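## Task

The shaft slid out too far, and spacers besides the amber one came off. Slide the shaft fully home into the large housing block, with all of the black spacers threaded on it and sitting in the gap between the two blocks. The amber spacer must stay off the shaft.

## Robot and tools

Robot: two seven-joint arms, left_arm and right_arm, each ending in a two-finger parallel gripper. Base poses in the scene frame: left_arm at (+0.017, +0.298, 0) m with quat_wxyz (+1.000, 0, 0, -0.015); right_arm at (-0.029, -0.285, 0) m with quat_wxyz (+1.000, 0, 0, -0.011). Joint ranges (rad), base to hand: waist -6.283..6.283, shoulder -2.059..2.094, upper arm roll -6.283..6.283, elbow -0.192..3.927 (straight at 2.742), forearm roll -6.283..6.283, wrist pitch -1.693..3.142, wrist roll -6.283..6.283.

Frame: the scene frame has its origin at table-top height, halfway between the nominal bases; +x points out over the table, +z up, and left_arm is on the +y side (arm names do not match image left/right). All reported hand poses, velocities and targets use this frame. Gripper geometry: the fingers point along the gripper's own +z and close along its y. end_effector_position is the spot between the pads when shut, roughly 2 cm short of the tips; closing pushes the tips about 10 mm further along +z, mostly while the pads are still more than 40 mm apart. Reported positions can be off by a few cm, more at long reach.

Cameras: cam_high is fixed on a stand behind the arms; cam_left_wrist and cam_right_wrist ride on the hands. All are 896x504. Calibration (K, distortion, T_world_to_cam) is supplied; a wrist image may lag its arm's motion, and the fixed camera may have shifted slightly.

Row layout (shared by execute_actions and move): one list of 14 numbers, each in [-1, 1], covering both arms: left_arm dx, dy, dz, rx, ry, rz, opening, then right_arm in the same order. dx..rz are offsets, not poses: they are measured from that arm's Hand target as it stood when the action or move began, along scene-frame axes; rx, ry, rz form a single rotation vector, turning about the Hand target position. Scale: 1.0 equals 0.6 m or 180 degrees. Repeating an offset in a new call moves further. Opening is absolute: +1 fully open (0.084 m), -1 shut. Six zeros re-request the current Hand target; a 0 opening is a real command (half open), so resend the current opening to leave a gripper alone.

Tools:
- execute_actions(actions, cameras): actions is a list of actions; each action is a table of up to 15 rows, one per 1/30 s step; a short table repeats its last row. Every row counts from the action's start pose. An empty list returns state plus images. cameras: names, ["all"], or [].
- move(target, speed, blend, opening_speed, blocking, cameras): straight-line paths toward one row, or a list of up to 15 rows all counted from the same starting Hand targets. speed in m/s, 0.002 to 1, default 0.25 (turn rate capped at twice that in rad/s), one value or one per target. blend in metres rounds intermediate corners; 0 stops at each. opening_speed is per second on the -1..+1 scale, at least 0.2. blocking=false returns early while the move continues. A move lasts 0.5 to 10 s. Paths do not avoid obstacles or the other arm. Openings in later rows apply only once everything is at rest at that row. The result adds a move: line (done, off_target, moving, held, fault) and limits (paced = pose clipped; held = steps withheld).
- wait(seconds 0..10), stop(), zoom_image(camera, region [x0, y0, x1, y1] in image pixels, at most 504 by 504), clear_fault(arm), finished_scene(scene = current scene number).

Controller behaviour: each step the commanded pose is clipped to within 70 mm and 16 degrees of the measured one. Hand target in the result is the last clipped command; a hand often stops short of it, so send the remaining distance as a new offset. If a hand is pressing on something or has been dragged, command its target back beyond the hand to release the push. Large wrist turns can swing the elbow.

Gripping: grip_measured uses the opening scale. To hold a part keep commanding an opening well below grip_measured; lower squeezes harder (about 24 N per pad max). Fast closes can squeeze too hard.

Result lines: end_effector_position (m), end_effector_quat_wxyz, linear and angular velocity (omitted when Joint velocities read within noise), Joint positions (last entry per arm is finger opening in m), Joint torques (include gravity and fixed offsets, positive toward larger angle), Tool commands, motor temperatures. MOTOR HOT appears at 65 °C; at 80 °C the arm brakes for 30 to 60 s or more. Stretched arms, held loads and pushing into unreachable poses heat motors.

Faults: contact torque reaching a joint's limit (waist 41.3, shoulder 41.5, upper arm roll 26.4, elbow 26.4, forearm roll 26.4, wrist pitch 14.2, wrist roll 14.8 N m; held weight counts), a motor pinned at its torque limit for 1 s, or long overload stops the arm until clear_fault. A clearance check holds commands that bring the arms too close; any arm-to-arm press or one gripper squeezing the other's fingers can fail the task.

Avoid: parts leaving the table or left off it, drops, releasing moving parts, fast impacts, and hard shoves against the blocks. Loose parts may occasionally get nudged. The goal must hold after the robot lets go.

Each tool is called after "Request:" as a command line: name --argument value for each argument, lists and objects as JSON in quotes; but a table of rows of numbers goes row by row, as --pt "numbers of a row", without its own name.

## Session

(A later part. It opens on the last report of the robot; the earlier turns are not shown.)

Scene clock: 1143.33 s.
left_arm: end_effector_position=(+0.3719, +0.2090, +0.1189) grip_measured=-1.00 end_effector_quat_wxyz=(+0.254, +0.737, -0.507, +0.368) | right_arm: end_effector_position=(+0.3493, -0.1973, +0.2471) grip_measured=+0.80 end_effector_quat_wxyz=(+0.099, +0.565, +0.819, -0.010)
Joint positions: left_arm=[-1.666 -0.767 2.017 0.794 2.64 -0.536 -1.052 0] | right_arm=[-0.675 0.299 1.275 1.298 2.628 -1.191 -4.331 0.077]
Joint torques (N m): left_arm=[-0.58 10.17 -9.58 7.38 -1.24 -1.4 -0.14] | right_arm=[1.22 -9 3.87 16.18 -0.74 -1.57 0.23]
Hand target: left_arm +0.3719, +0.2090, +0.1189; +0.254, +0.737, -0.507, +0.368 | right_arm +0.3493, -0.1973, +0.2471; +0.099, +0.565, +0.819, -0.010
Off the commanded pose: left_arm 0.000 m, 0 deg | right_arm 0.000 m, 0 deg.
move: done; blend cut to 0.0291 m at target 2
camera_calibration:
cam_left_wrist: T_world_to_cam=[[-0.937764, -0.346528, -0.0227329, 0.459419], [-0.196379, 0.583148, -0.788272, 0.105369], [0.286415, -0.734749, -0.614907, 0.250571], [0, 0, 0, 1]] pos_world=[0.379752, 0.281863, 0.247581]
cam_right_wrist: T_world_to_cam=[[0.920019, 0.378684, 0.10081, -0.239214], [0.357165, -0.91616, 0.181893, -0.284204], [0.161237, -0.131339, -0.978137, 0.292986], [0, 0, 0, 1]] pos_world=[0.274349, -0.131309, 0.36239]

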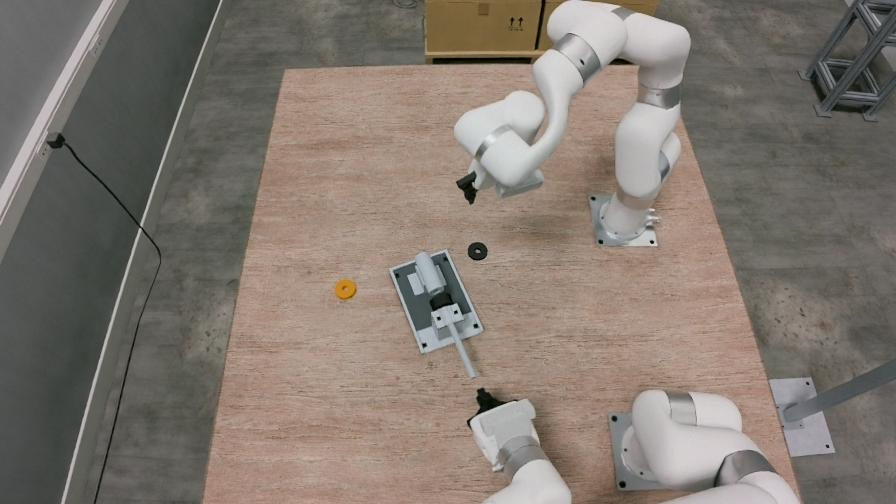

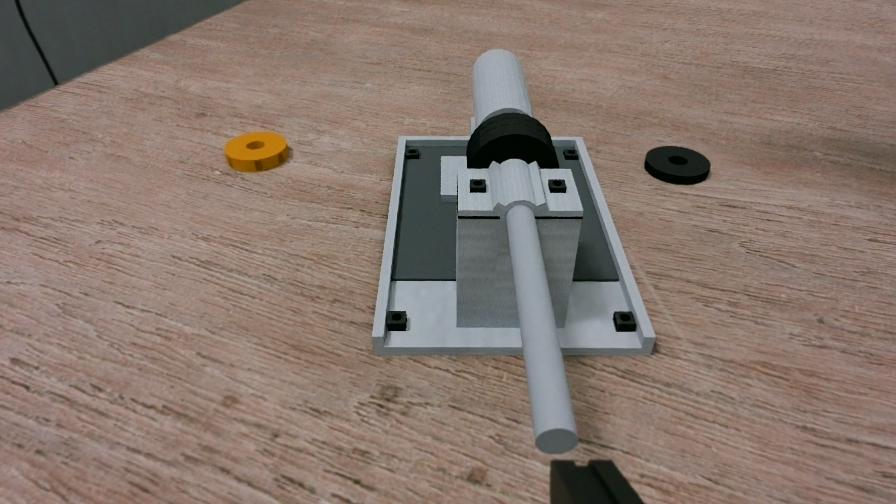

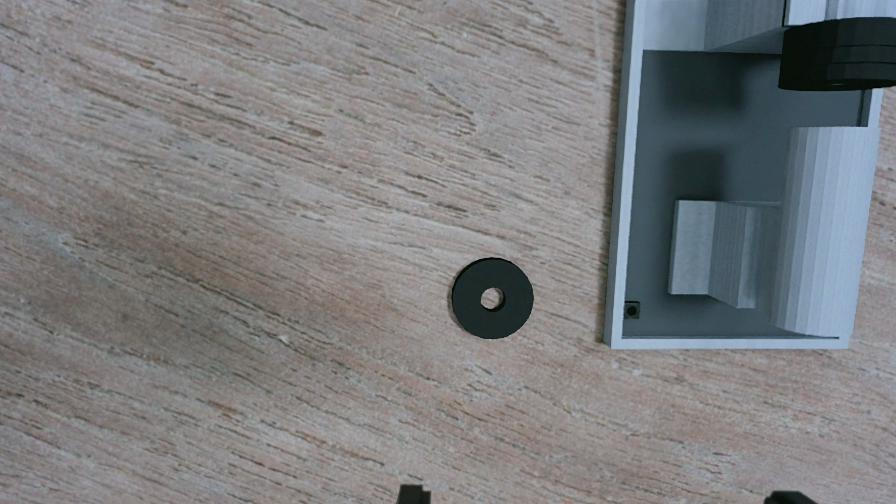

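Request:
move --target '[0,0,0,0,0,0,-1,0,0,0,0,0,-0.5,0.8]' --speed 0.4

Request:
move --target '[0,0,0,0,0,0,-1,0.02,0.08,-0.03,-0.1208,-0.3472,-0.4347,0.5]' --speed 0.4 --cameras '["cam_high","cam_right_wrist"]'

Scene clock: 1160.57 s.
left_arm: end_effector_position=(+0.3719, +0.2090, +0.1189) grip_measured=-1.00 end_effector_quat_wxyz=(+0.254, +0.737, -0.507, +0.368) | right_arm: end_effector_position=(+0.3493, -0.1973, +0.2471) grip_measured=+0.80 end_effector_quat_wxyz=(+0.063, +0.979, +0.180, -0.077)
Joint positions: left_arm=[-1.666 -0.767 2.017 0.794 2.64 -0.536 -1.052 0] | right_arm=[-0.247 0.469 0.817 1.583 2.736 -1.459 -2.894 0.077]
Joint torques (N m): left_arm=[-0.51 10.34 -9.72 7.4 -1.18 -1.48 -0.18] | right_arm=[1.33 -15.84 4 15.44 -0.24 -2.05 0.27]
Hand target: left_arm +0.3719, +0.2090, +0.1189; +0.254, +0.737, -0.507, +0.368 | right_arm +0.3493, -0.1973, +0.2471; +0.063, +0.979, +0.180, -0.077
Off the commanded pose: left_arm 0.000 m, 0 deg | right_arm 0.000 m, 0 deg.
move: done

Scene clock: 1163.33 s.
left_arm: end_effector_position=(+0.3719, +0.2090, +0.1189) grip_measured=-1.00 end_effector_quat_wxyz=(+0.254, +0.737, -0.507, +0.368) | right_arm: end_effector_position=(+0.3613, -0.1493, +0.2291) grip_measured=+0.49 end_effector_quat_wxyz=(+0.241, +0.746, -0.513, +0.350)
Joint positions: left_arm=[-1.666 -0.767 2.017 0.794 2.64 -0.536 -1.052 0] | right_arm=[0.463 0.572 0.472 1.433 2.183 -1.576 -0.685 0.065]
Joint torques (N m): left_arm=[-0.45 10.34 -9.85 7.4 -1.23 -1.48 -0.13] | right_arm=[1.4 -18.57 2.31 14.45 -1.25 -2.27 0.29]
Hand target: left_arm +0.3719, +0.2090, +0.1189; +0.254, +0.737, -0.507, +0.368 | right_arm +0.3613, -0.1493, +0.2291; +0.241, +0.746, -0.513, +0.350
Off the commanded pose: left_arm 0.000 m, 0 deg | right_arm 0.000 m, 0 deg.
move: done
camera_calibration:
cam_right_wrist: T_world_to_cam=[[-0.931939, -0.362094, 0.019434, 0.310568], [-0.247192, 0.59517, -0.764637, 0.419649], [0.265304, -0.717399, -0.644169, 0.078106], [0, 0, 0, 1]] pos_world=[0.372442, -0.0812744, 0.365157]
Images, in order (width x height): cam_high 896x504, cam_right_wrist 896x504.

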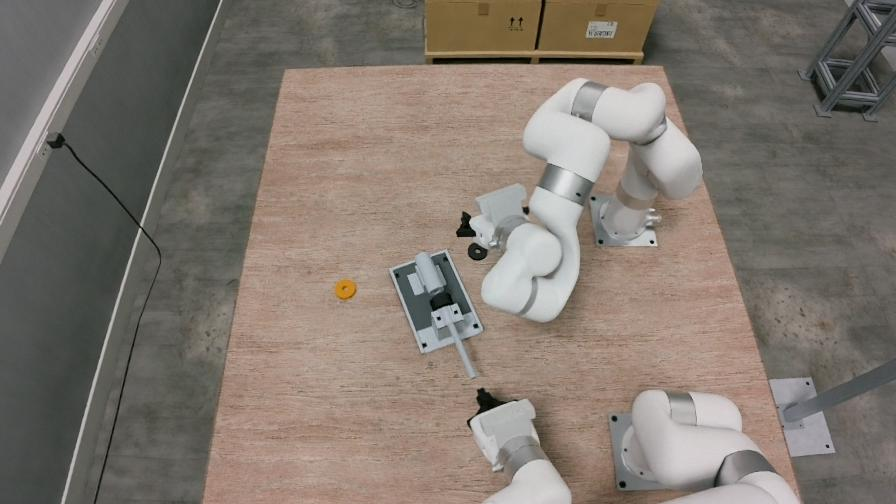

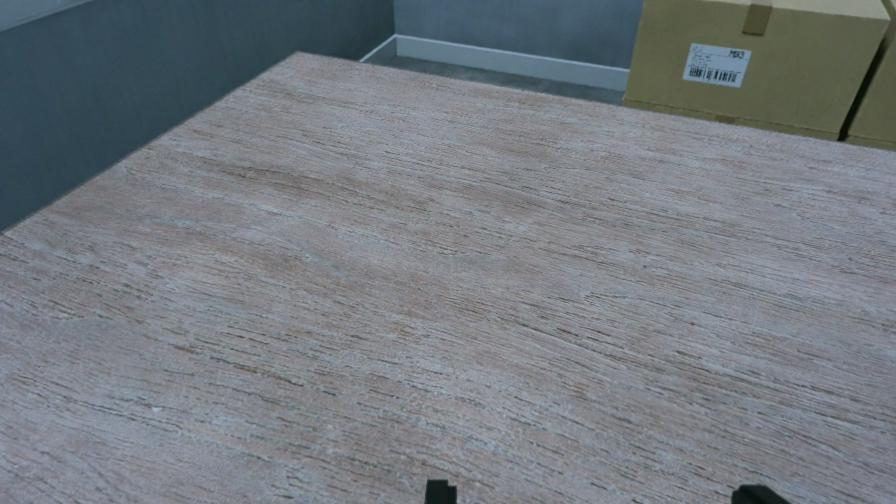

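Request:
move --target '[0,0,0,0,0,0,-1,0.0085,-0.0578,-0.29,0,0,0,0.6]' --speed 0.15 --cameras '["all"]'

Request:
zoom_image --camera "cam_high" --region '[420, 200, 540, 300]'

Scene clock: 1174.70 s.
left_arm: end_effector_position=(+0.3719, +0.2090, +0.1189) grip_measured=-1.00 end_effector_quat_wxyz=(+0.254, +0.737, -0.507, +0.368) | right_arm: end_effector_position=(+0.3664, -0.1839, +0.0551) grip_measured=+0.59 end_effector_quat_wxyz=(+0.241, +0.746, -0.513, +0.350)
Joint positions: left_arm=[-1.666 -0.767 2.017 0.794 2.64 -0.536 -1.052 0] | right_arm=[0.495 0.852 0.368 1.278 2.027 -1.311 -0.352 0.069]
Joint torques (N m): left_arm=[-0.27 10.53 -9.85 7.4 -1.16 -1.49 -0.1] | right_arm=[1.32 -19.57 2.02 10.57 -0.84 -2.38 0.26]
Hand target: left_arm +0.3719, +0.2090, +0.1189; +0.254, +0.737, -0.507, +0.368 | right_arm +0.3664, -0.1839, +0.0551; +0.241, +0.746, -0.513, +0.350
Off the commanded pose: left_arm 0.000 m, 0 deg | right_arm 0.000 m, 0 deg.
move: done
camera_calibration:
cam_left_wrist: T_world_to_cam=[[-0.937757, -0.346548, -0.022705, 0.459416], [-0.196412, 0.583136, -0.788273, 0.105385], [0.286415, -0.734749, -0.614907, 0.250572], [0, 0, 0, 1]] pos_world=[0.379752, 0.281863, 0.247581]
cam_right_wrist: T_world_to_cam=[[-0.931938, -0.3621, 0.0193824, 0.306182], [-0.247174, 0.595225, -0.7646, 0.308448], [0.265325, -0.71735, -0.644214, -0.0601478], [0, 0, 0, 1]] pos_world=[0.377542, -0.115874, 0.191157]

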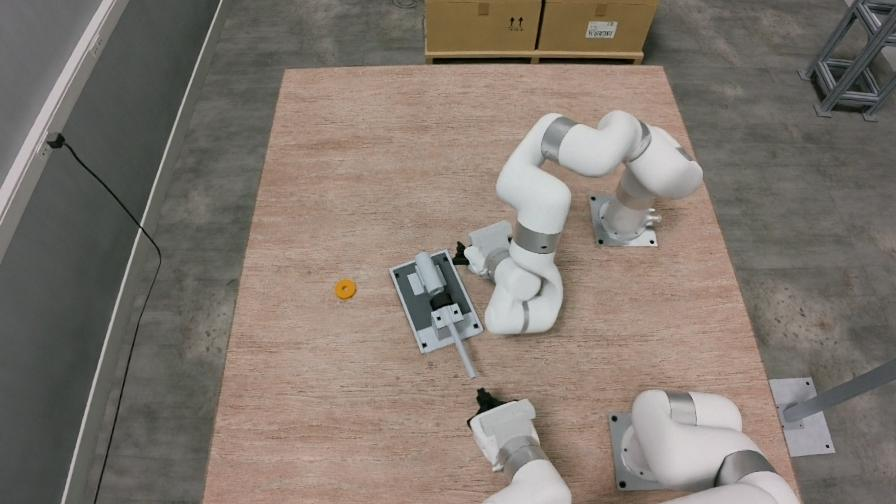

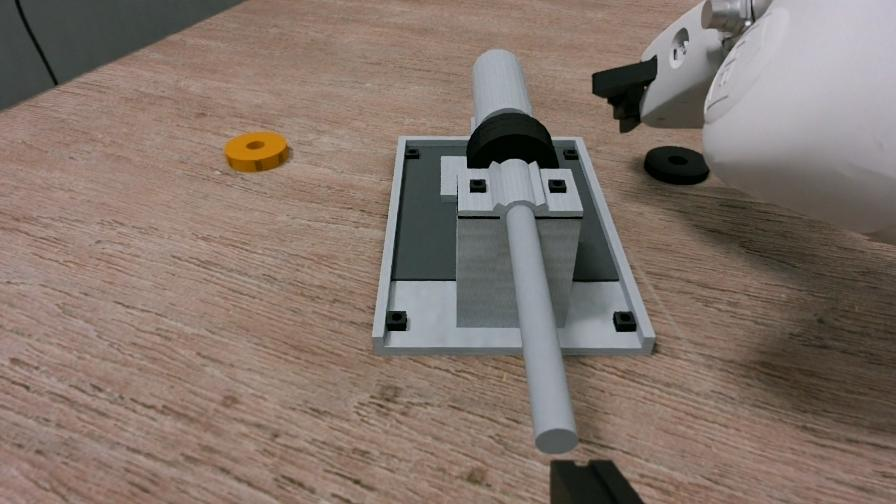

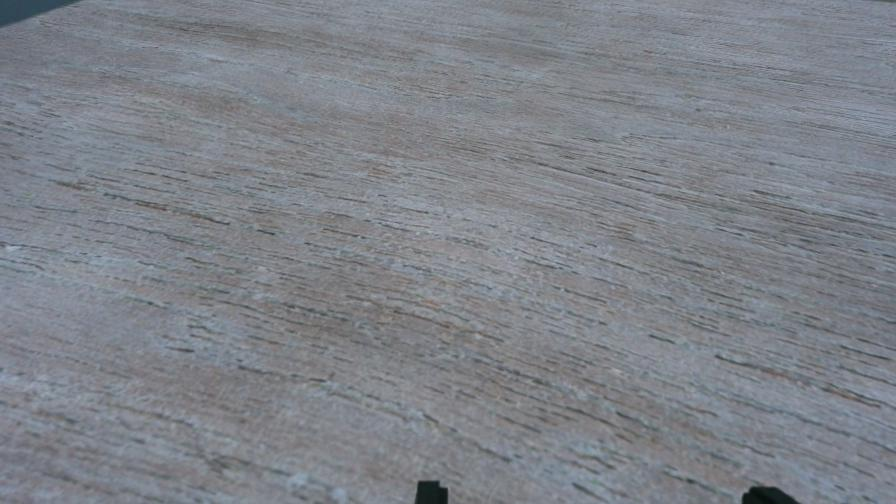

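Scaled by 4.200 from the camera's 896x504 image, which has a finer 1280x720 frame.

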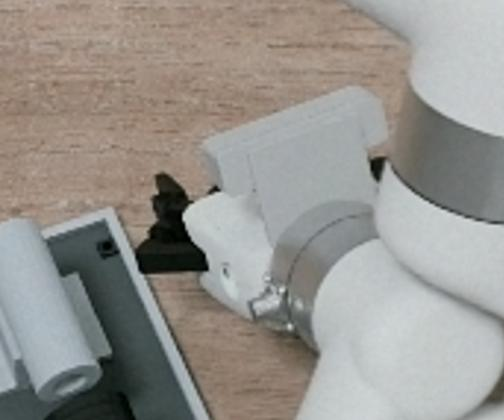

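Request:
move --target '[0,0,0,0,0,0,-1,0,0,-0.041,0,0,0,0.6]' --speed 0.08 --cameras '["cam_left_wrist","cam_right_wrist"]'

Request:
zoom_image --camera "cam_left_wrist" --region '[540, 50, 780, 230]'

Scene clock: 1192.33 s.
left_arm: end_effector_position=(+0.3719, +0.2090, +0.1189) grip_measured=-1.00 end_effector_quat_wxyz=(+0.254, +0.737, -0.507, +0.368) | right_arm: end_effector_position=(+0.3664, -0.1839, +0.0305) grip_measured=+0.59 end_effector_quat_wxyz=(+0.241, +0.746, -0.513, +0.350)
Joint positions: left_arm=[-1.666 -0.767 2.017 0.794 2.64 -0.536 -1.052 0] | right_arm=[0.509 0.914 0.353 1.297 2.005 -1.291 -0.313 0.069]
Joint torques (N m): left_arm=[-0.29 10.15 -9.81 7.34 -1.21 -1.49 -0.1] | right_arm=[1.37 -19.61 2.1 9.98 -0.84 -2.38 0.28]
Hand target: left_arm +0.3719, +0.2090, +0.1189; +0.254, +0.737, -0.507, +0.368 | right_arm +0.3664, -0.1839, +0.0305; +0.241, +0.746, -0.513, +0.350
Off the commanded pose: left_arm 0.000 m, 0 deg | right_arm 0.000 m, 0 deg.
move: done
camera_calibration:
cam_left_wrist: T_world_to_cam=[[-0.937757, -0.346548, -0.022705, 0.459416], [-0.196412, 0.583136, -0.788273, 0.105385], [0.286415, -0.734749, -0.614907, 0.250572], [0, 0, 0, 1]] pos_world=[0.379752, 0.281863, 0.247581]
cam_right_wrist: T_world_to_cam=[[-0.931938, -0.3621, 0.0193824, 0.306659], [-0.247174, 0.595225, -0.7646, 0.289639], [0.265325, -0.71735, -0.644214, -0.0759955], [0, 0, 0, 1]] pos_world=[0.377542, -0.115874, 0.166557]
Images, in order (width x height): cam_left_wrist 896x504, cam_right_wrist 896x504.

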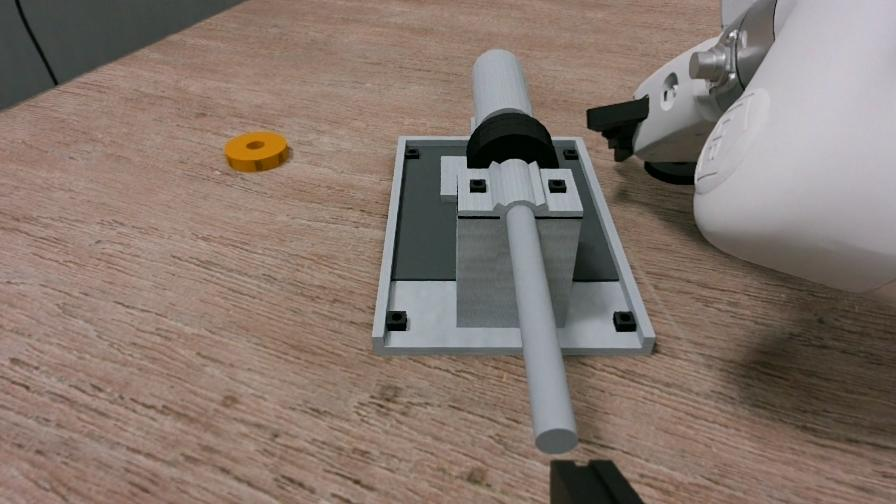

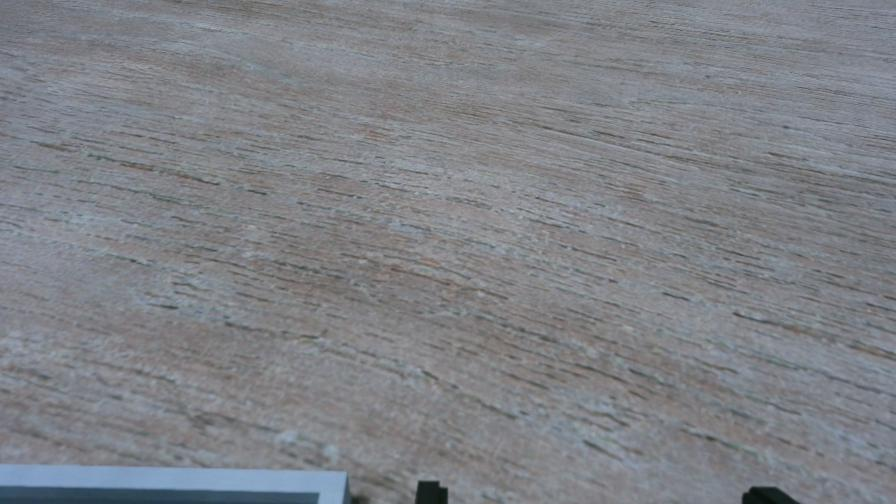

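Scaled by 2.100 from the camera's 896x504 image, which has a finer 1280x720 frame.

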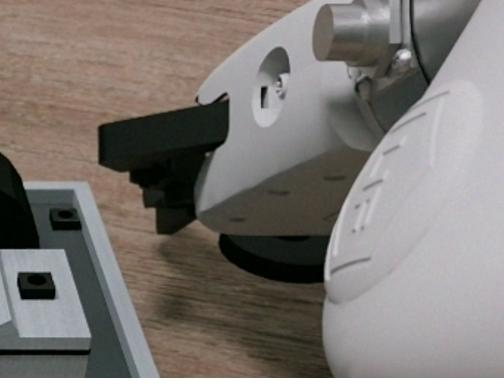

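Request:
move --pt "0 0 0 0 0 0 -1 0 0 -0.0075 0 0 0 0.6" --pt "0 0 0 0 0 0 -1 0 0 -0.0075 0 0 0 -0.3" --speed 0.05 --opening_speed 0.5 --cameras '["cam_left_wrist"]'

Scene clock: 1201.10 s.
left_arm: end_effector_position=(+0.3719, +0.2090, +0.1189) grip_measured=-1.00 end_effector_quat_wxyz=(+0.254, +0.737, -0.507, +0.368) | right_arm: end_effector_position=(+0.3664, -0.1839, +0.0260) grip_measured=+0.09 end_effector_quat_wxyz=(+0.241, +0.746, -0.513, +0.350)
Joint positions: left_arm=[-1.666 -0.767 2.017 0.794 2.64 -0.536 -1.052 0] | right_arm=[0.512 0.925 0.35 1.301 2 -1.287 -0.306 0.048]
Joint torques (N m): left_arm=[0.17 10.34 -9.92 7.35 -1.13 -1.49 -0.08] | right_arm=[-1.11 -19.72 1.95 8.94 -0.73 -1.85 0.26]
Hand target: left_arm +0.3719, +0.2090, +0.1189; +0.254, +0.737, -0.507, +0.368 | right_arm +0.3664, -0.1839, +0.0260; +0.241, +0.746, -0.513, +0.350
Off the commanded pose: left_arm 0.000 m, 0 deg | right_arm 0.000 m, 0 deg.
move: done
camera_calibration:
cam_left_wrist: T_world_to_cam=[[-0.937757, -0.346548, -0.022705, 0.459416], [-0.196412, 0.583136, -0.788273, 0.105385], [0.286415, -0.734749, -0.614907, 0.250572], [0, 0, 0, 1]] pos_world=[0.379752, 0.281863, 0.247581]
Images, in order (width x height): cam_left_wrist 896x504.

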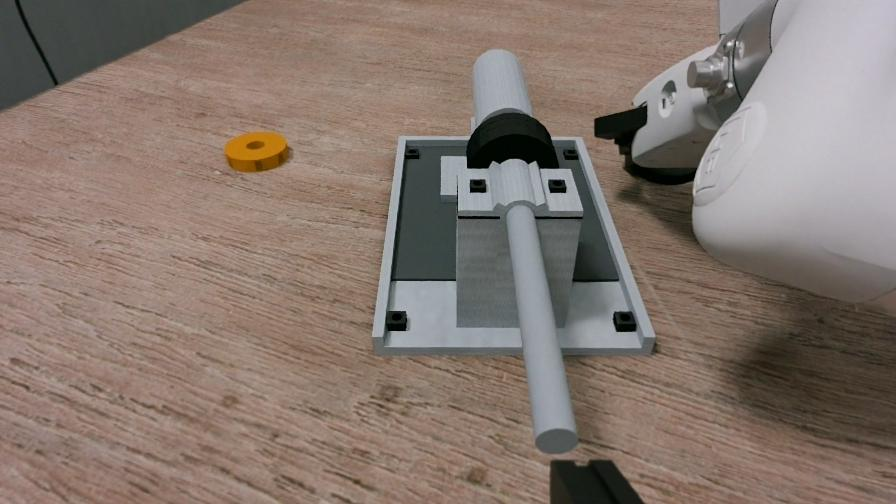

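Request:
move --pt "0 0 0 0 0 0 -1 0 0 0.2 0 0 0 -0.5" --pt "0 0 0 0 0 0 -1 0.0 -0.05 0.3 0.467 0.1785 0 -0.5" --speed 0.2 --cameras '["all"]'

Scene clock: 1211.57 s.
left_arm: end_effector_position=(+0.3719, +0.2090, +0.1189) grip_measured=-1.00 end_effector_quat_wxyz=(+0.254, +0.737, -0.507, +0.368) | right_arm: end_effector_position=(+0.3664, -0.2139, +0.2060) grip_measured=+0.09 end_effector_quat_wxyz=(-0.193, +0.775, -0.533, -0.279)
Joint positions: left_arm=[-1.666 -0.767 2.017 0.794 2.64 -0.536 -1.052 0] | right_arm=[-0.681 0.691 0.8 1.582 3.32 -1.317 -1.975 0.048]
Joint torques (N m): left_arm=[0.43 10.48 -9.88 7.43 -1.17 -1.42 -0.05] | right_arm=[-0.68 -17.48 6.53 14.06 1.03 -1.83 -0.14]
Hand target: left_arm +0.3719, +0.2090, +0.1189; +0.254, +0.737, -0.507, +0.368 | right_arm +0.3664, -0.2139, +0.2060; -0.193, +0.775, -0.533, -0.279
Off the commanded pose: left_arm 0.000 m, 0 deg | right_arm 0.000 m, 0 deg.
move: done
camera_calibration:
cam_left_wrist: T_world_to_cam=[[-0.937757, -0.346548, -0.022705, 0.459416], [-0.196412, 0.583136, -0.788273, 0.105385], [0.286415, -0.734749, -0.614907, 0.250572], [0, 0, 0, 1]] pos_world=[0.379752, 0.281863, 0.247581]
cam_right_wrist: T_world_to_cam=[[-0.926912, -0.375239, -0.00551735, 0.292872], [-0.290332, 0.707706, 0.644096, 0.191339], [-0.237785, 0.598622, -0.764925, 0.506268], [0, 0, 0, 1]] pos_world=[0.447402, -0.328578, 0.265632]

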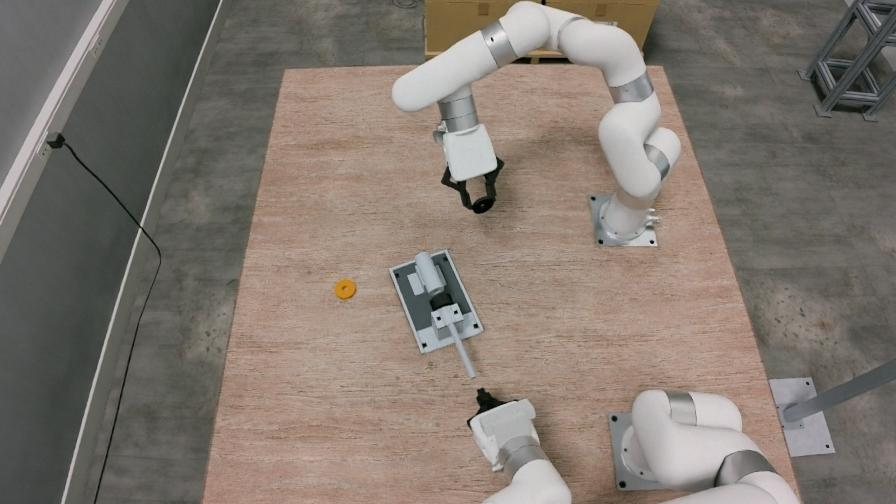

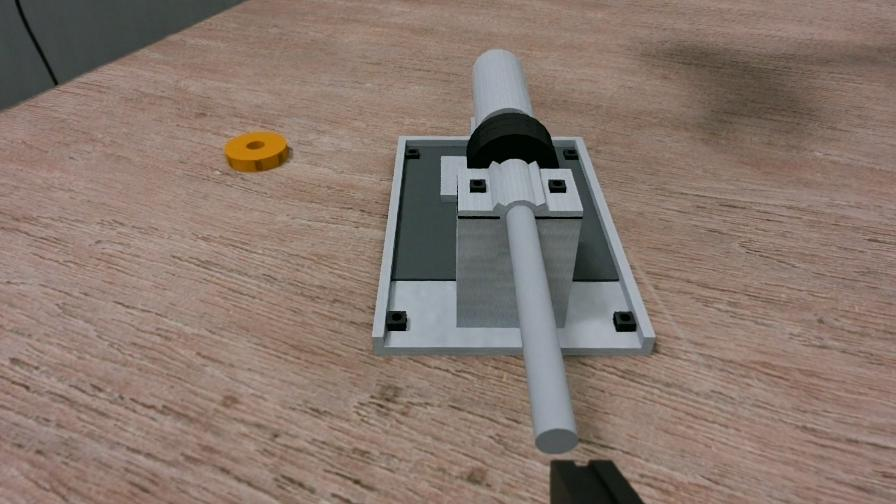

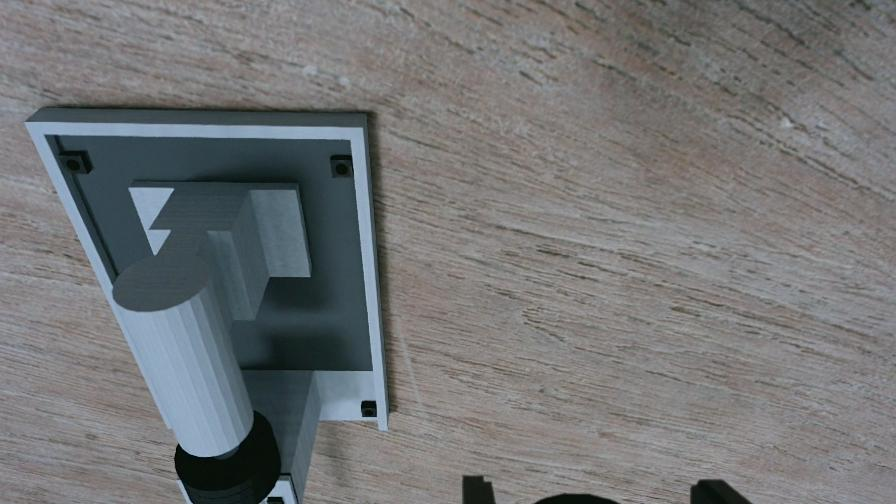

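Request:
move --target '[0,0,0,0,0,0,-1,0.1787,0.2497,-0.077,0,0,0,-0.5]' --speed 0.2 --cameras '["all"]'

Request:
zoom_image --camera "cam_left_wrist" --region '[400, 0, 640, 240]'

Scene clock: 1220.53 s.
left_arm: end_effector_position=(+0.3719, +0.2090, +0.1189) grip_measured=-1.00 end_effector_quat_wxyz=(+0.254, +0.737, -0.507, +0.368) | right_arm: end_effector_position=(+0.4736, -0.0641, +0.1598) grip_measured=+0.09 end_effector_quat_wxyz=(-0.193, +0.775, -0.533, -0.279)
Joint positions: left_arm=[-1.666 -0.767 2.017 0.794 2.64 -0.536 -1.052 0] | right_arm=[-0.028 1.203 0.688 2.504 3.196 -1.477 -1.68 0.048]
Joint torques (N m): left_arm=[0.33 10.27 -9.61 7.31 -1.24 -1.46 -0.11] | right_arm=[1.25 -24.49 4.2 13.4 0.66 -1.52 0.27]
Hand target: left_arm +0.3719, +0.2090, +0.1189; +0.254, +0.737, -0.507, +0.368 | right_arm +0.4736, -0.0641, +0.1598; -0.193, +0.775, -0.533, -0.279
Off the commanded pose: left_arm 0.000 m, 0 deg | right_arm 0.000 m, 0 deg.
move: done
camera_calibration:
cam_left_wrist: T_world_to_cam=[[-0.937757, -0.346548, -0.022705, 0.459416], [-0.196412, 0.583136, -0.788273, 0.105385], [0.286415, -0.734749, -0.614907, 0.250572], [0, 0, 0, 1]] pos_world=[0.379752, 0.281863, 0.247581]
cam_right_wrist: T_world_to_cam=[[-0.927044, -0.374907, -0.00575415, 0.448247], [-0.290231, 0.707777, 0.644063, 0.146211], [-0.237391, 0.598745, -0.764951, 0.406591], [0, 0, 0, 1]] pos_world=[0.554502, -0.178878, 0.219432]

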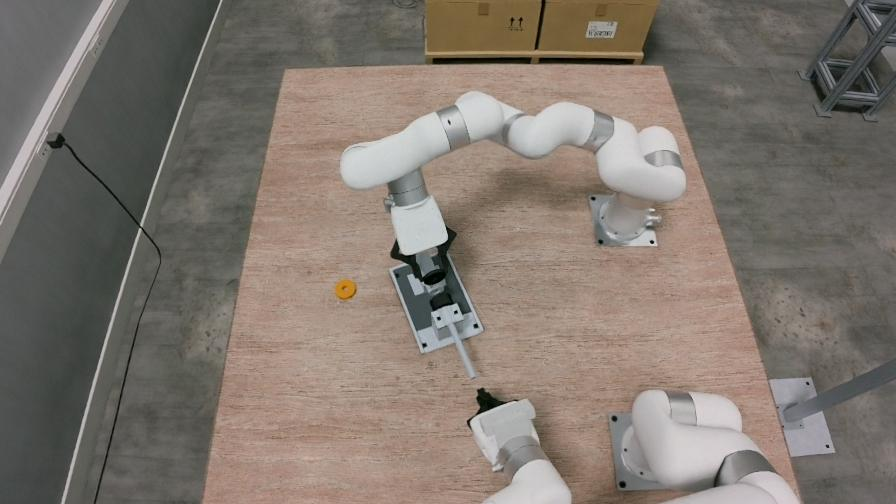

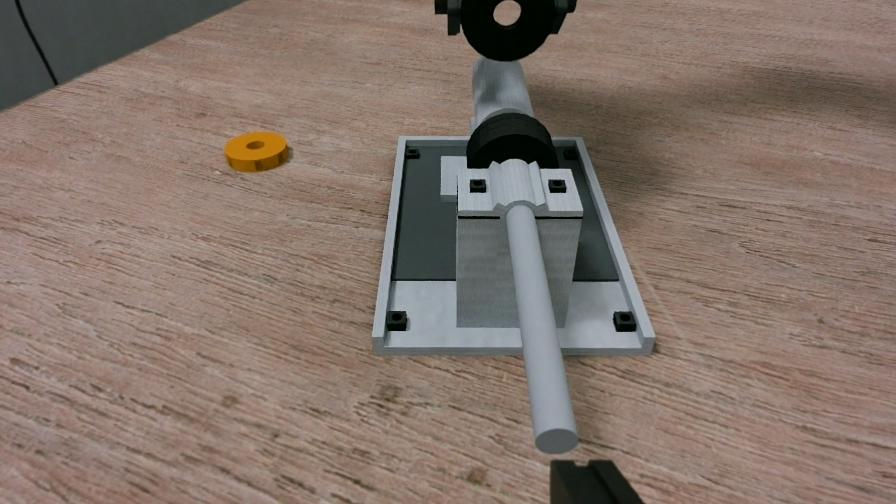

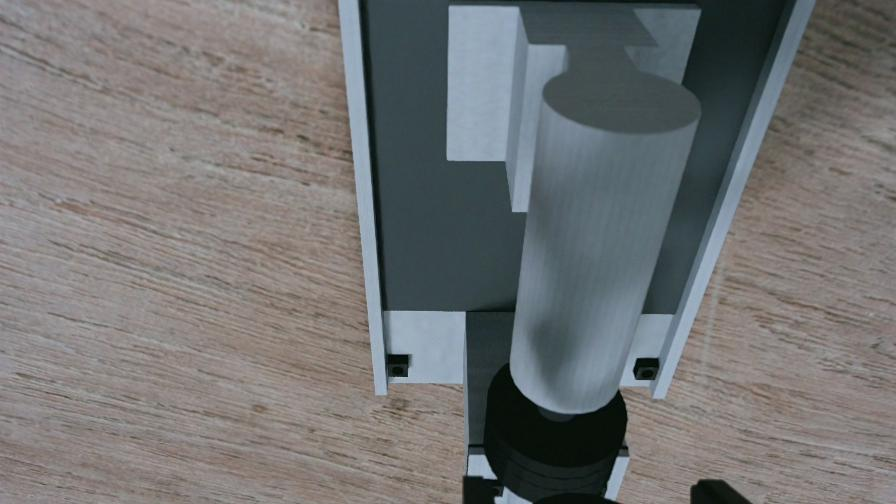

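Scaled by 2.100 from the camera's 896x504 image, which has a finer 1280x720 frame.

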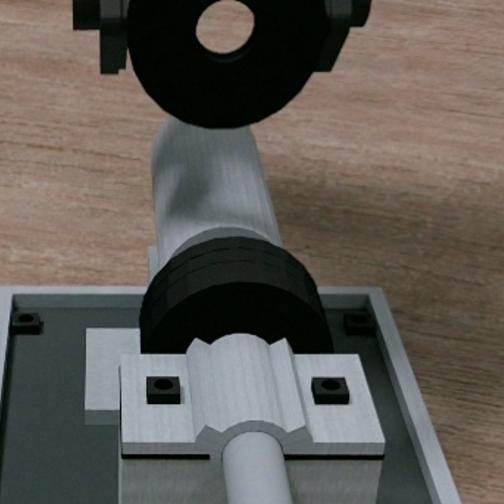

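Request:
move --target '[0,0,0,0,0,0,-1,-0.0062,-0.0024,-0.03,0,0,0,-0.5]' --speed 0.1 --cameras '["cam_left_wrist","cam_right_wrist"]'

Request:
zoom_image --camera "cam_left_wrist" --region '[430, 0, 590, 160]'

Request:
zoom_image --camera "cam_right_wrist" --region '[440, 344, 760, 504]'

Scene clock: 1230.20 s.
left_arm: end_effector_position=(+0.3719, +0.2090, +0.1189) grip_measured=-1.00 end_effector_quat_wxyz=(+0.254, +0.737, -0.507, +0.368) | right_arm: end_effector_position=(+0.4699, -0.0656, +0.1418) grip_measured=+0.09 end_effector_quat_wxyz=(-0.193, +0.775, -0.533, -0.279)
Joint positions: left_arm=[-1.666 -0.767 2.017 0.794 2.64 -0.536 -1.052 0] | right_arm=[-0.072 1.18 0.692 2.384 3.197 -1.403 -1.705 0.048]
Joint torques (N m): left_arm=[0.3 10.31 -9.8 7.36 -1.22 -1.37 -0.05] | right_arm=[-0.52 -25.25 5.61 12.78 1.13 -1.31 -0.09]
Hand target: left_arm +0.3719, +0.2090, +0.1189; +0.254, +0.737, -0.507, +0.368 | right_arm +0.4699, -0.0656, +0.1418; -0.193, +0.775, -0.533, -0.279
Off the commanded pose: left_arm 0.000 m, 0 deg | right_arm 0.000 m, 0 deg.
move: done
camera_calibration:
cam_left_wrist: T_world_to_cam=[[-0.937757, -0.346548, -0.022705, 0.459416], [-0.196412, 0.583136, -0.788273, 0.105385], [0.286415, -0.734749, -0.614907, 0.250572], [0, 0, 0, 1]] pos_world=[0.379752, 0.281863, 0.247581]
cam_right_wrist: T_world_to_cam=[[-0.926961, -0.375117, -0.0055307, 0.444153], [-0.290254, 0.707757, 0.644075, 0.157757], [-0.237689, 0.598638, -0.764942, 0.392949], [0, 0, 0, 1]] pos_world=[0.550902, -0.180278, 0.201432]
Images, in order (width x height): cam_left_wrist 896x504, cam_right_wrist 896x504.

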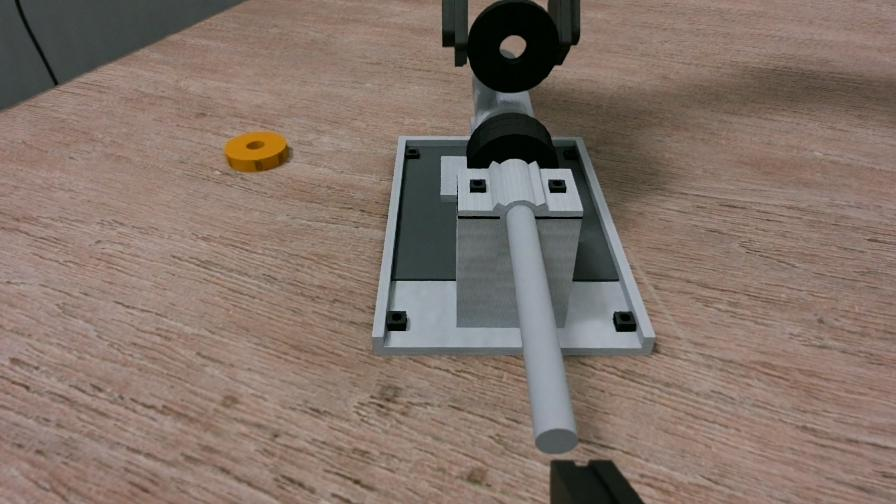

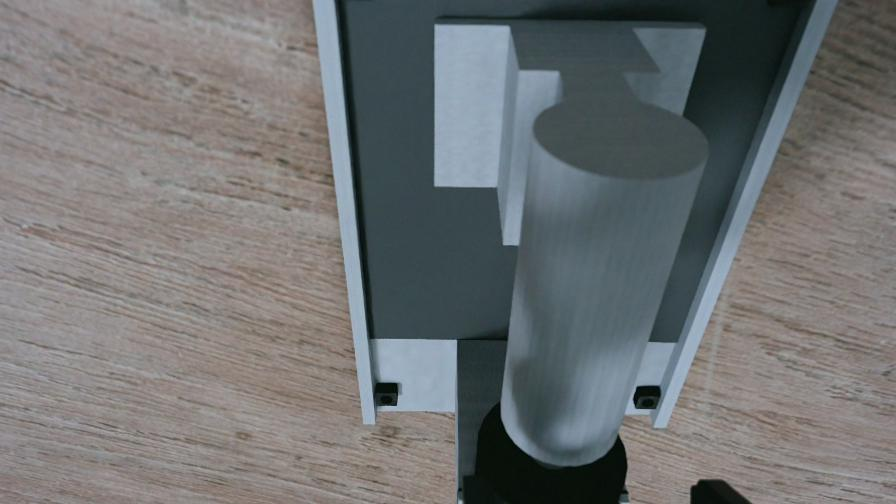

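Scaled by 3.150 from the camera's 896x504 image, which has a finer 1280x720 frame.

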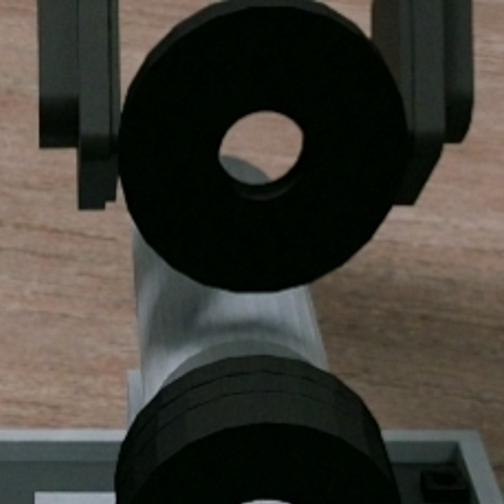

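Scaled by 1.575 from the camera's 896x504 image, which has a finer 1280x720 frame.

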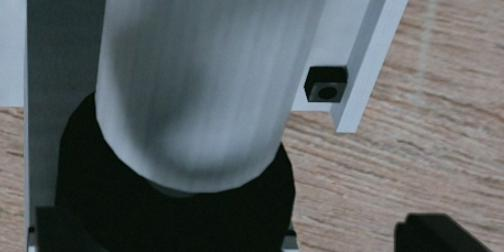

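Request:
move --target '[0,0,0,0,0,0,-1,0.0037,0.0015,-0.007,0,0,0,-0.5]' --speed 0.1 --cameras '["cam_left_wrist","cam_right_wrist","cam_high"]'

Request:
zoom_image --camera "cam_left_wrist" --region '[440, 20, 580, 160]'

Request:
zoom_image --camera "cam_high" --region '[390, 230, 500, 340]'

Scene clock: 1247.43 s.
left_arm: end_effector_position=(+0.3719, +0.2090, +0.1189) grip_measured=-1.00 end_effector_quat_wxyz=(+0.254, +0.737, -0.507, +0.368) | right_arm: end_effector_position=(+0.4721, -0.0647, +0.1376) grip_measured=+0.09 end_effector_quat_wxyz=(-0.193, +0.775, -0.533, -0.279)
Joint positions: left_arm=[-1.666 -0.767 2.017 0.794 2.64 -0.536 -1.052 0] | right_arm=[-0.059 1.202 0.689 2.419 3.194 -1.413 -1.707 0.048]
Joint torques (N m): left_arm=[0.23 10.54 -9.93 7.42 -1.24 -1.37 -0.08] | right_arm=[1.3 -24.4 4.94 13.43 0.7 -1.51 0.01]
Hand target: left_arm +0.3719, +0.2090, +0.1189; +0.254, +0.737, -0.507, +0.368 | right_arm +0.4721, -0.0647, +0.1376; -0.193, +0.775, -0.533, -0.279
Off the commanded pose: left_arm 0.000 m, 0 deg | right_arm 0.000 m, 0 deg.
move: done
camera_calibration:
cam_left_wrist: T_world_to_cam=[[-0.937757, -0.346548, -0.022705, 0.459416], [-0.196412, 0.583136, -0.788273, 0.105385], [0.286415, -0.734749, -0.614907, 0.250572], [0, 0, 0, 1]] pos_world=[0.379752, 0.281863, 0.247581]
cam_right_wrist: T_world_to_cam=[[-0.926961, -0.375117, -0.0055307, 0.446507], [-0.290254, 0.707757, 0.644075, 0.160464], [-0.237689, 0.598638, -0.764942, 0.38972], [0, 0, 0, 1]] pos_world=[0.553102, -0.179378, 0.197232]

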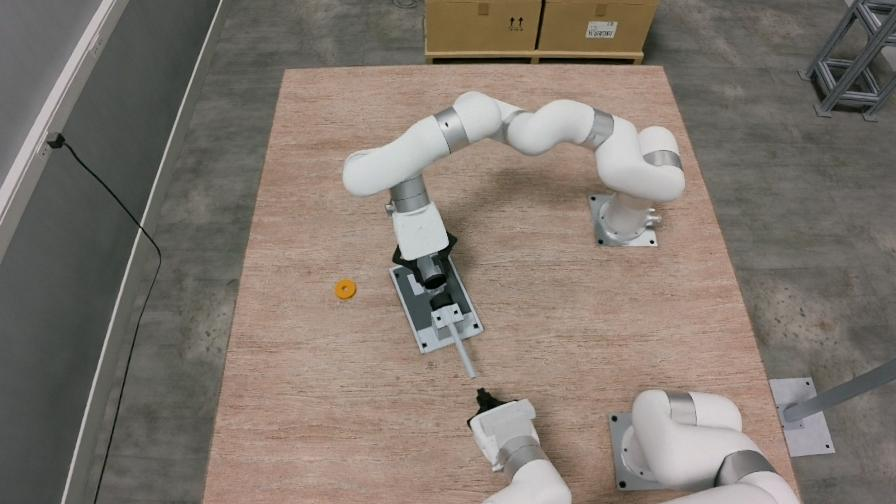

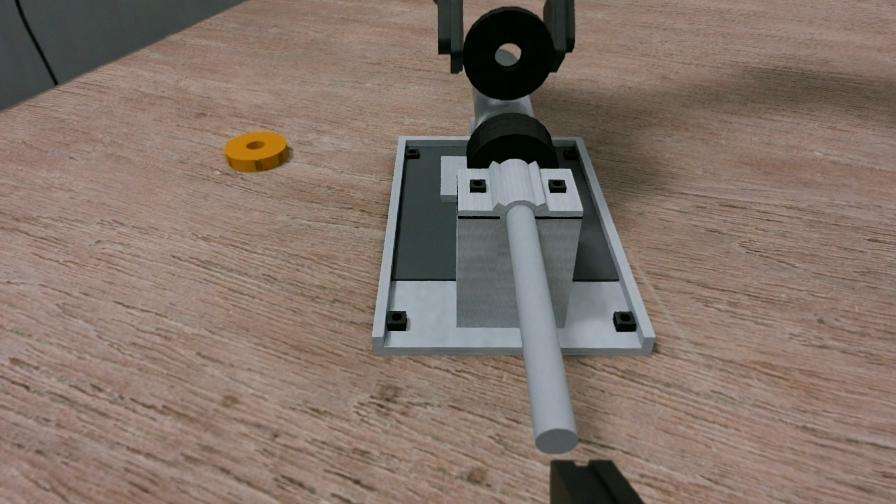

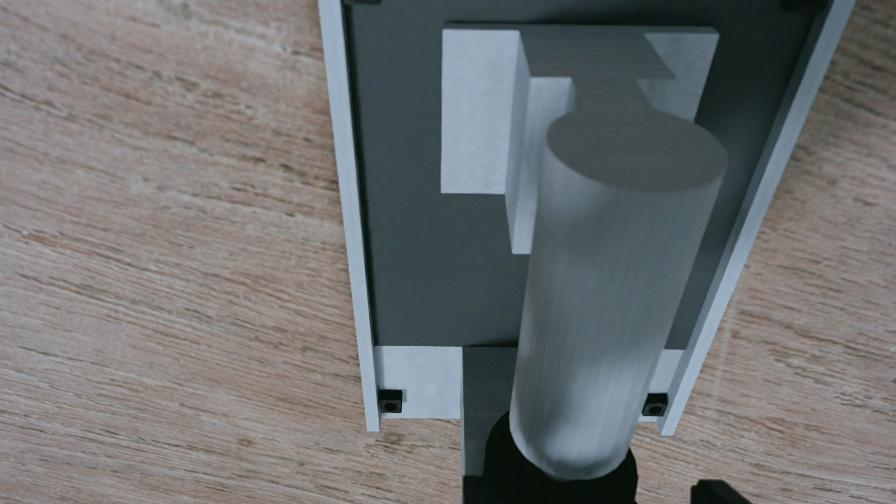

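Scaled by 3.600 from the camera's 896x504 image, which has a finer 1280x720 frame.

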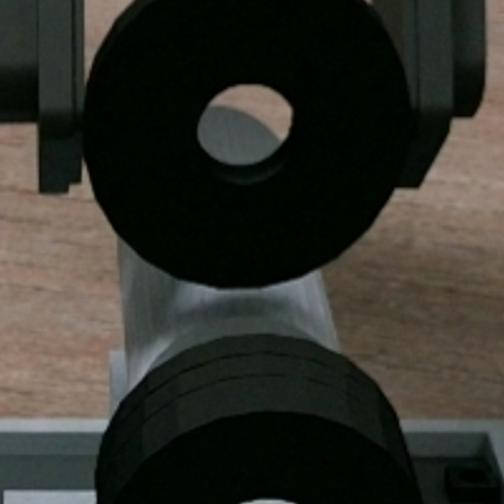

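Scaled by 4.582 from the camera's 896x504 image, which has a finer 1280x720 frame.

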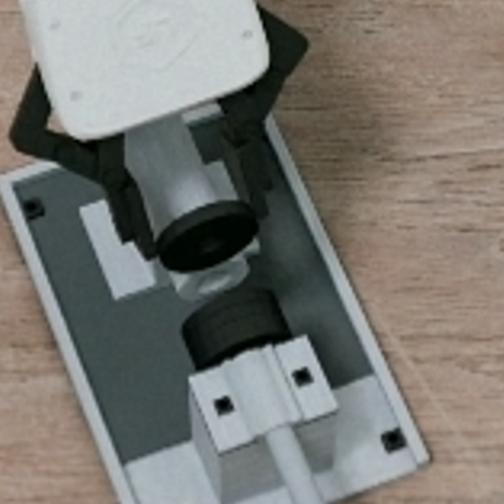

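Request:
move --target '[0,0,0,0,0,0,-1,-0.0012,0.0031,-0.02,0,0,0,-0.5]' --speed 0.06 --cameras '["cam_left_wrist","cam_right_wrist","cam_high"]'

Request:
zoom_image --camera "cam_left_wrist" --region '[440, 40, 580, 180]'

Request:
zoom_image --camera "cam_high" --region '[400, 260, 470, 330]'

Scene clock: 1271.23 s.
left_arm: end_effector_position=(+0.3719, +0.2090, +0.1189) grip_measured=-1.00 end_effector_quat_wxyz=(+0.254, +0.737, -0.507, +0.368) | right_arm: end_effector_position=(+0.4714, -0.0628, +0.1256) grip_measured=+0.09 end_effector_quat_wxyz=(-0.193, +0.775, -0.533, -0.279)
Joint positions: left_arm=[-1.666 -0.767 2.017 0.794 2.64 -0.536 -1.052 0] | right_arm=[-0.065 1.21 0.688 2.392 3.192 -1.384 -1.718 0.048]
Joint torques (N m): left_arm=[0.3 10.52 -9.82 7.44 -1.2 -1.39 -0.09] | right_arm=[-0.65 -17.74 0.53 6.81 -2.36 -0.44 -0.14]
Hand target: left_arm +0.3719, +0.2090, +0.1189; +0.254, +0.737, -0.507, +0.368 | right_arm +0.4714, -0.0628, +0.1256; -0.193, +0.775, -0.533, -0.279
Off the commanded pose: left_arm 0.000 m, 0 deg | right_arm 0.000 m, 0 deg.
move: done
camera_calibration:
cam_left_wrist: T_world_to_cam=[[-0.937757, -0.346548, -0.022705, 0.459416], [-0.196412, 0.583136, -0.788273, 0.105385], [0.286415, -0.734749, -0.614907, 0.250572], [0, 0, 0, 1]] pos_world=[0.379752, 0.281863, 0.247581]
cam_right_wrist: T_world_to_cam=[[-0.926969, -0.375097, -0.00555984, 0.446518], [-0.290238, 0.707713, 0.64413, 0.166618], [-0.237676, 0.598702, -0.764896, 0.379233], [0, 0, 0, 1]] pos_world=[0.552402, -0.177478, 0.185232]

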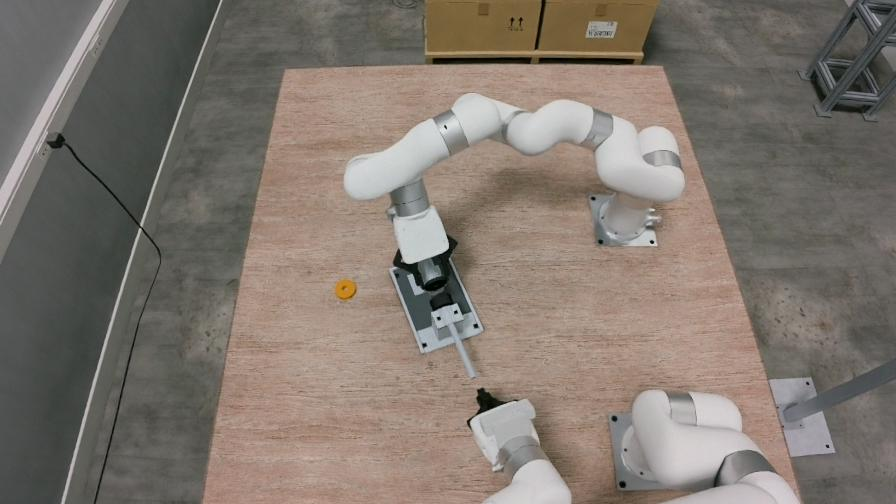

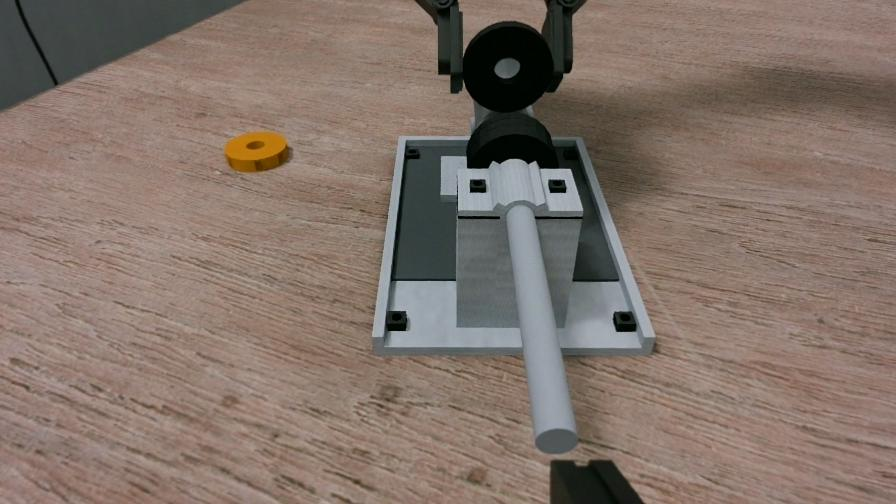

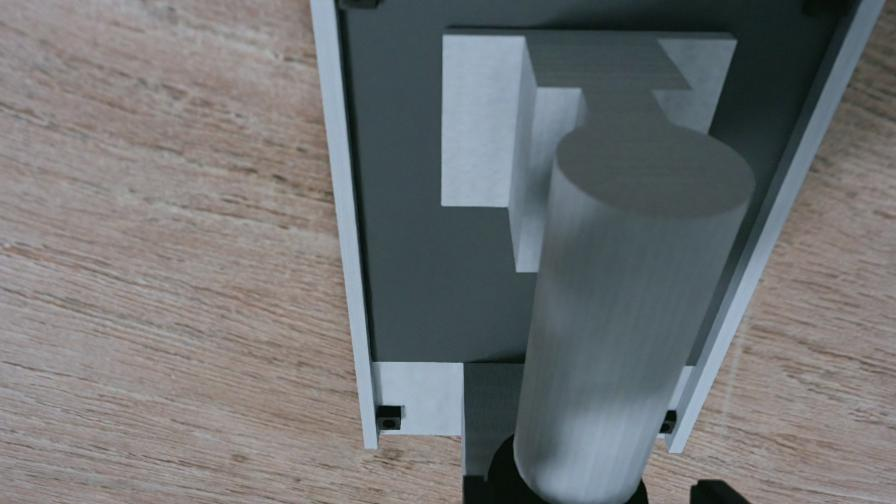

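Scaled by 3.600 from the camera's 896x504 image, which has a finer 1280x720 frame.

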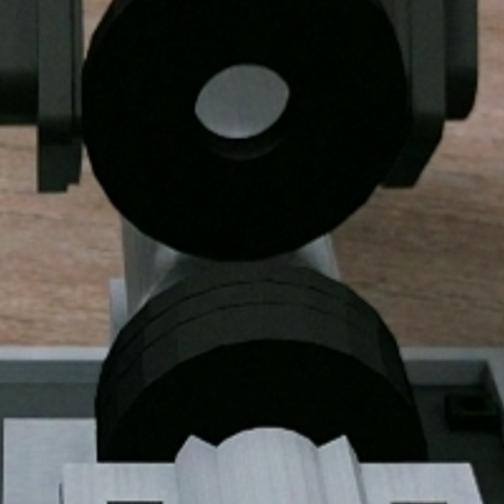

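Scaled by 7.200 from the camera's 896x504 image, which has a finer 1280x720 frame.

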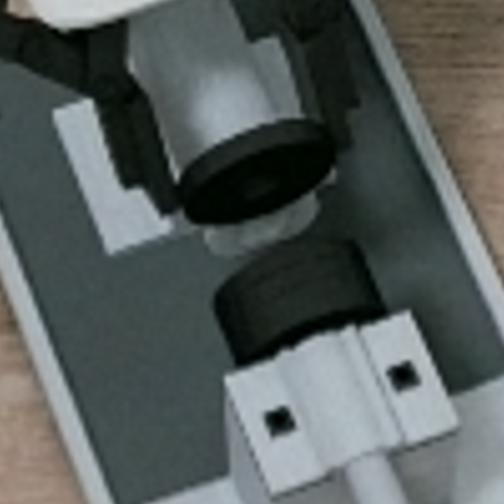

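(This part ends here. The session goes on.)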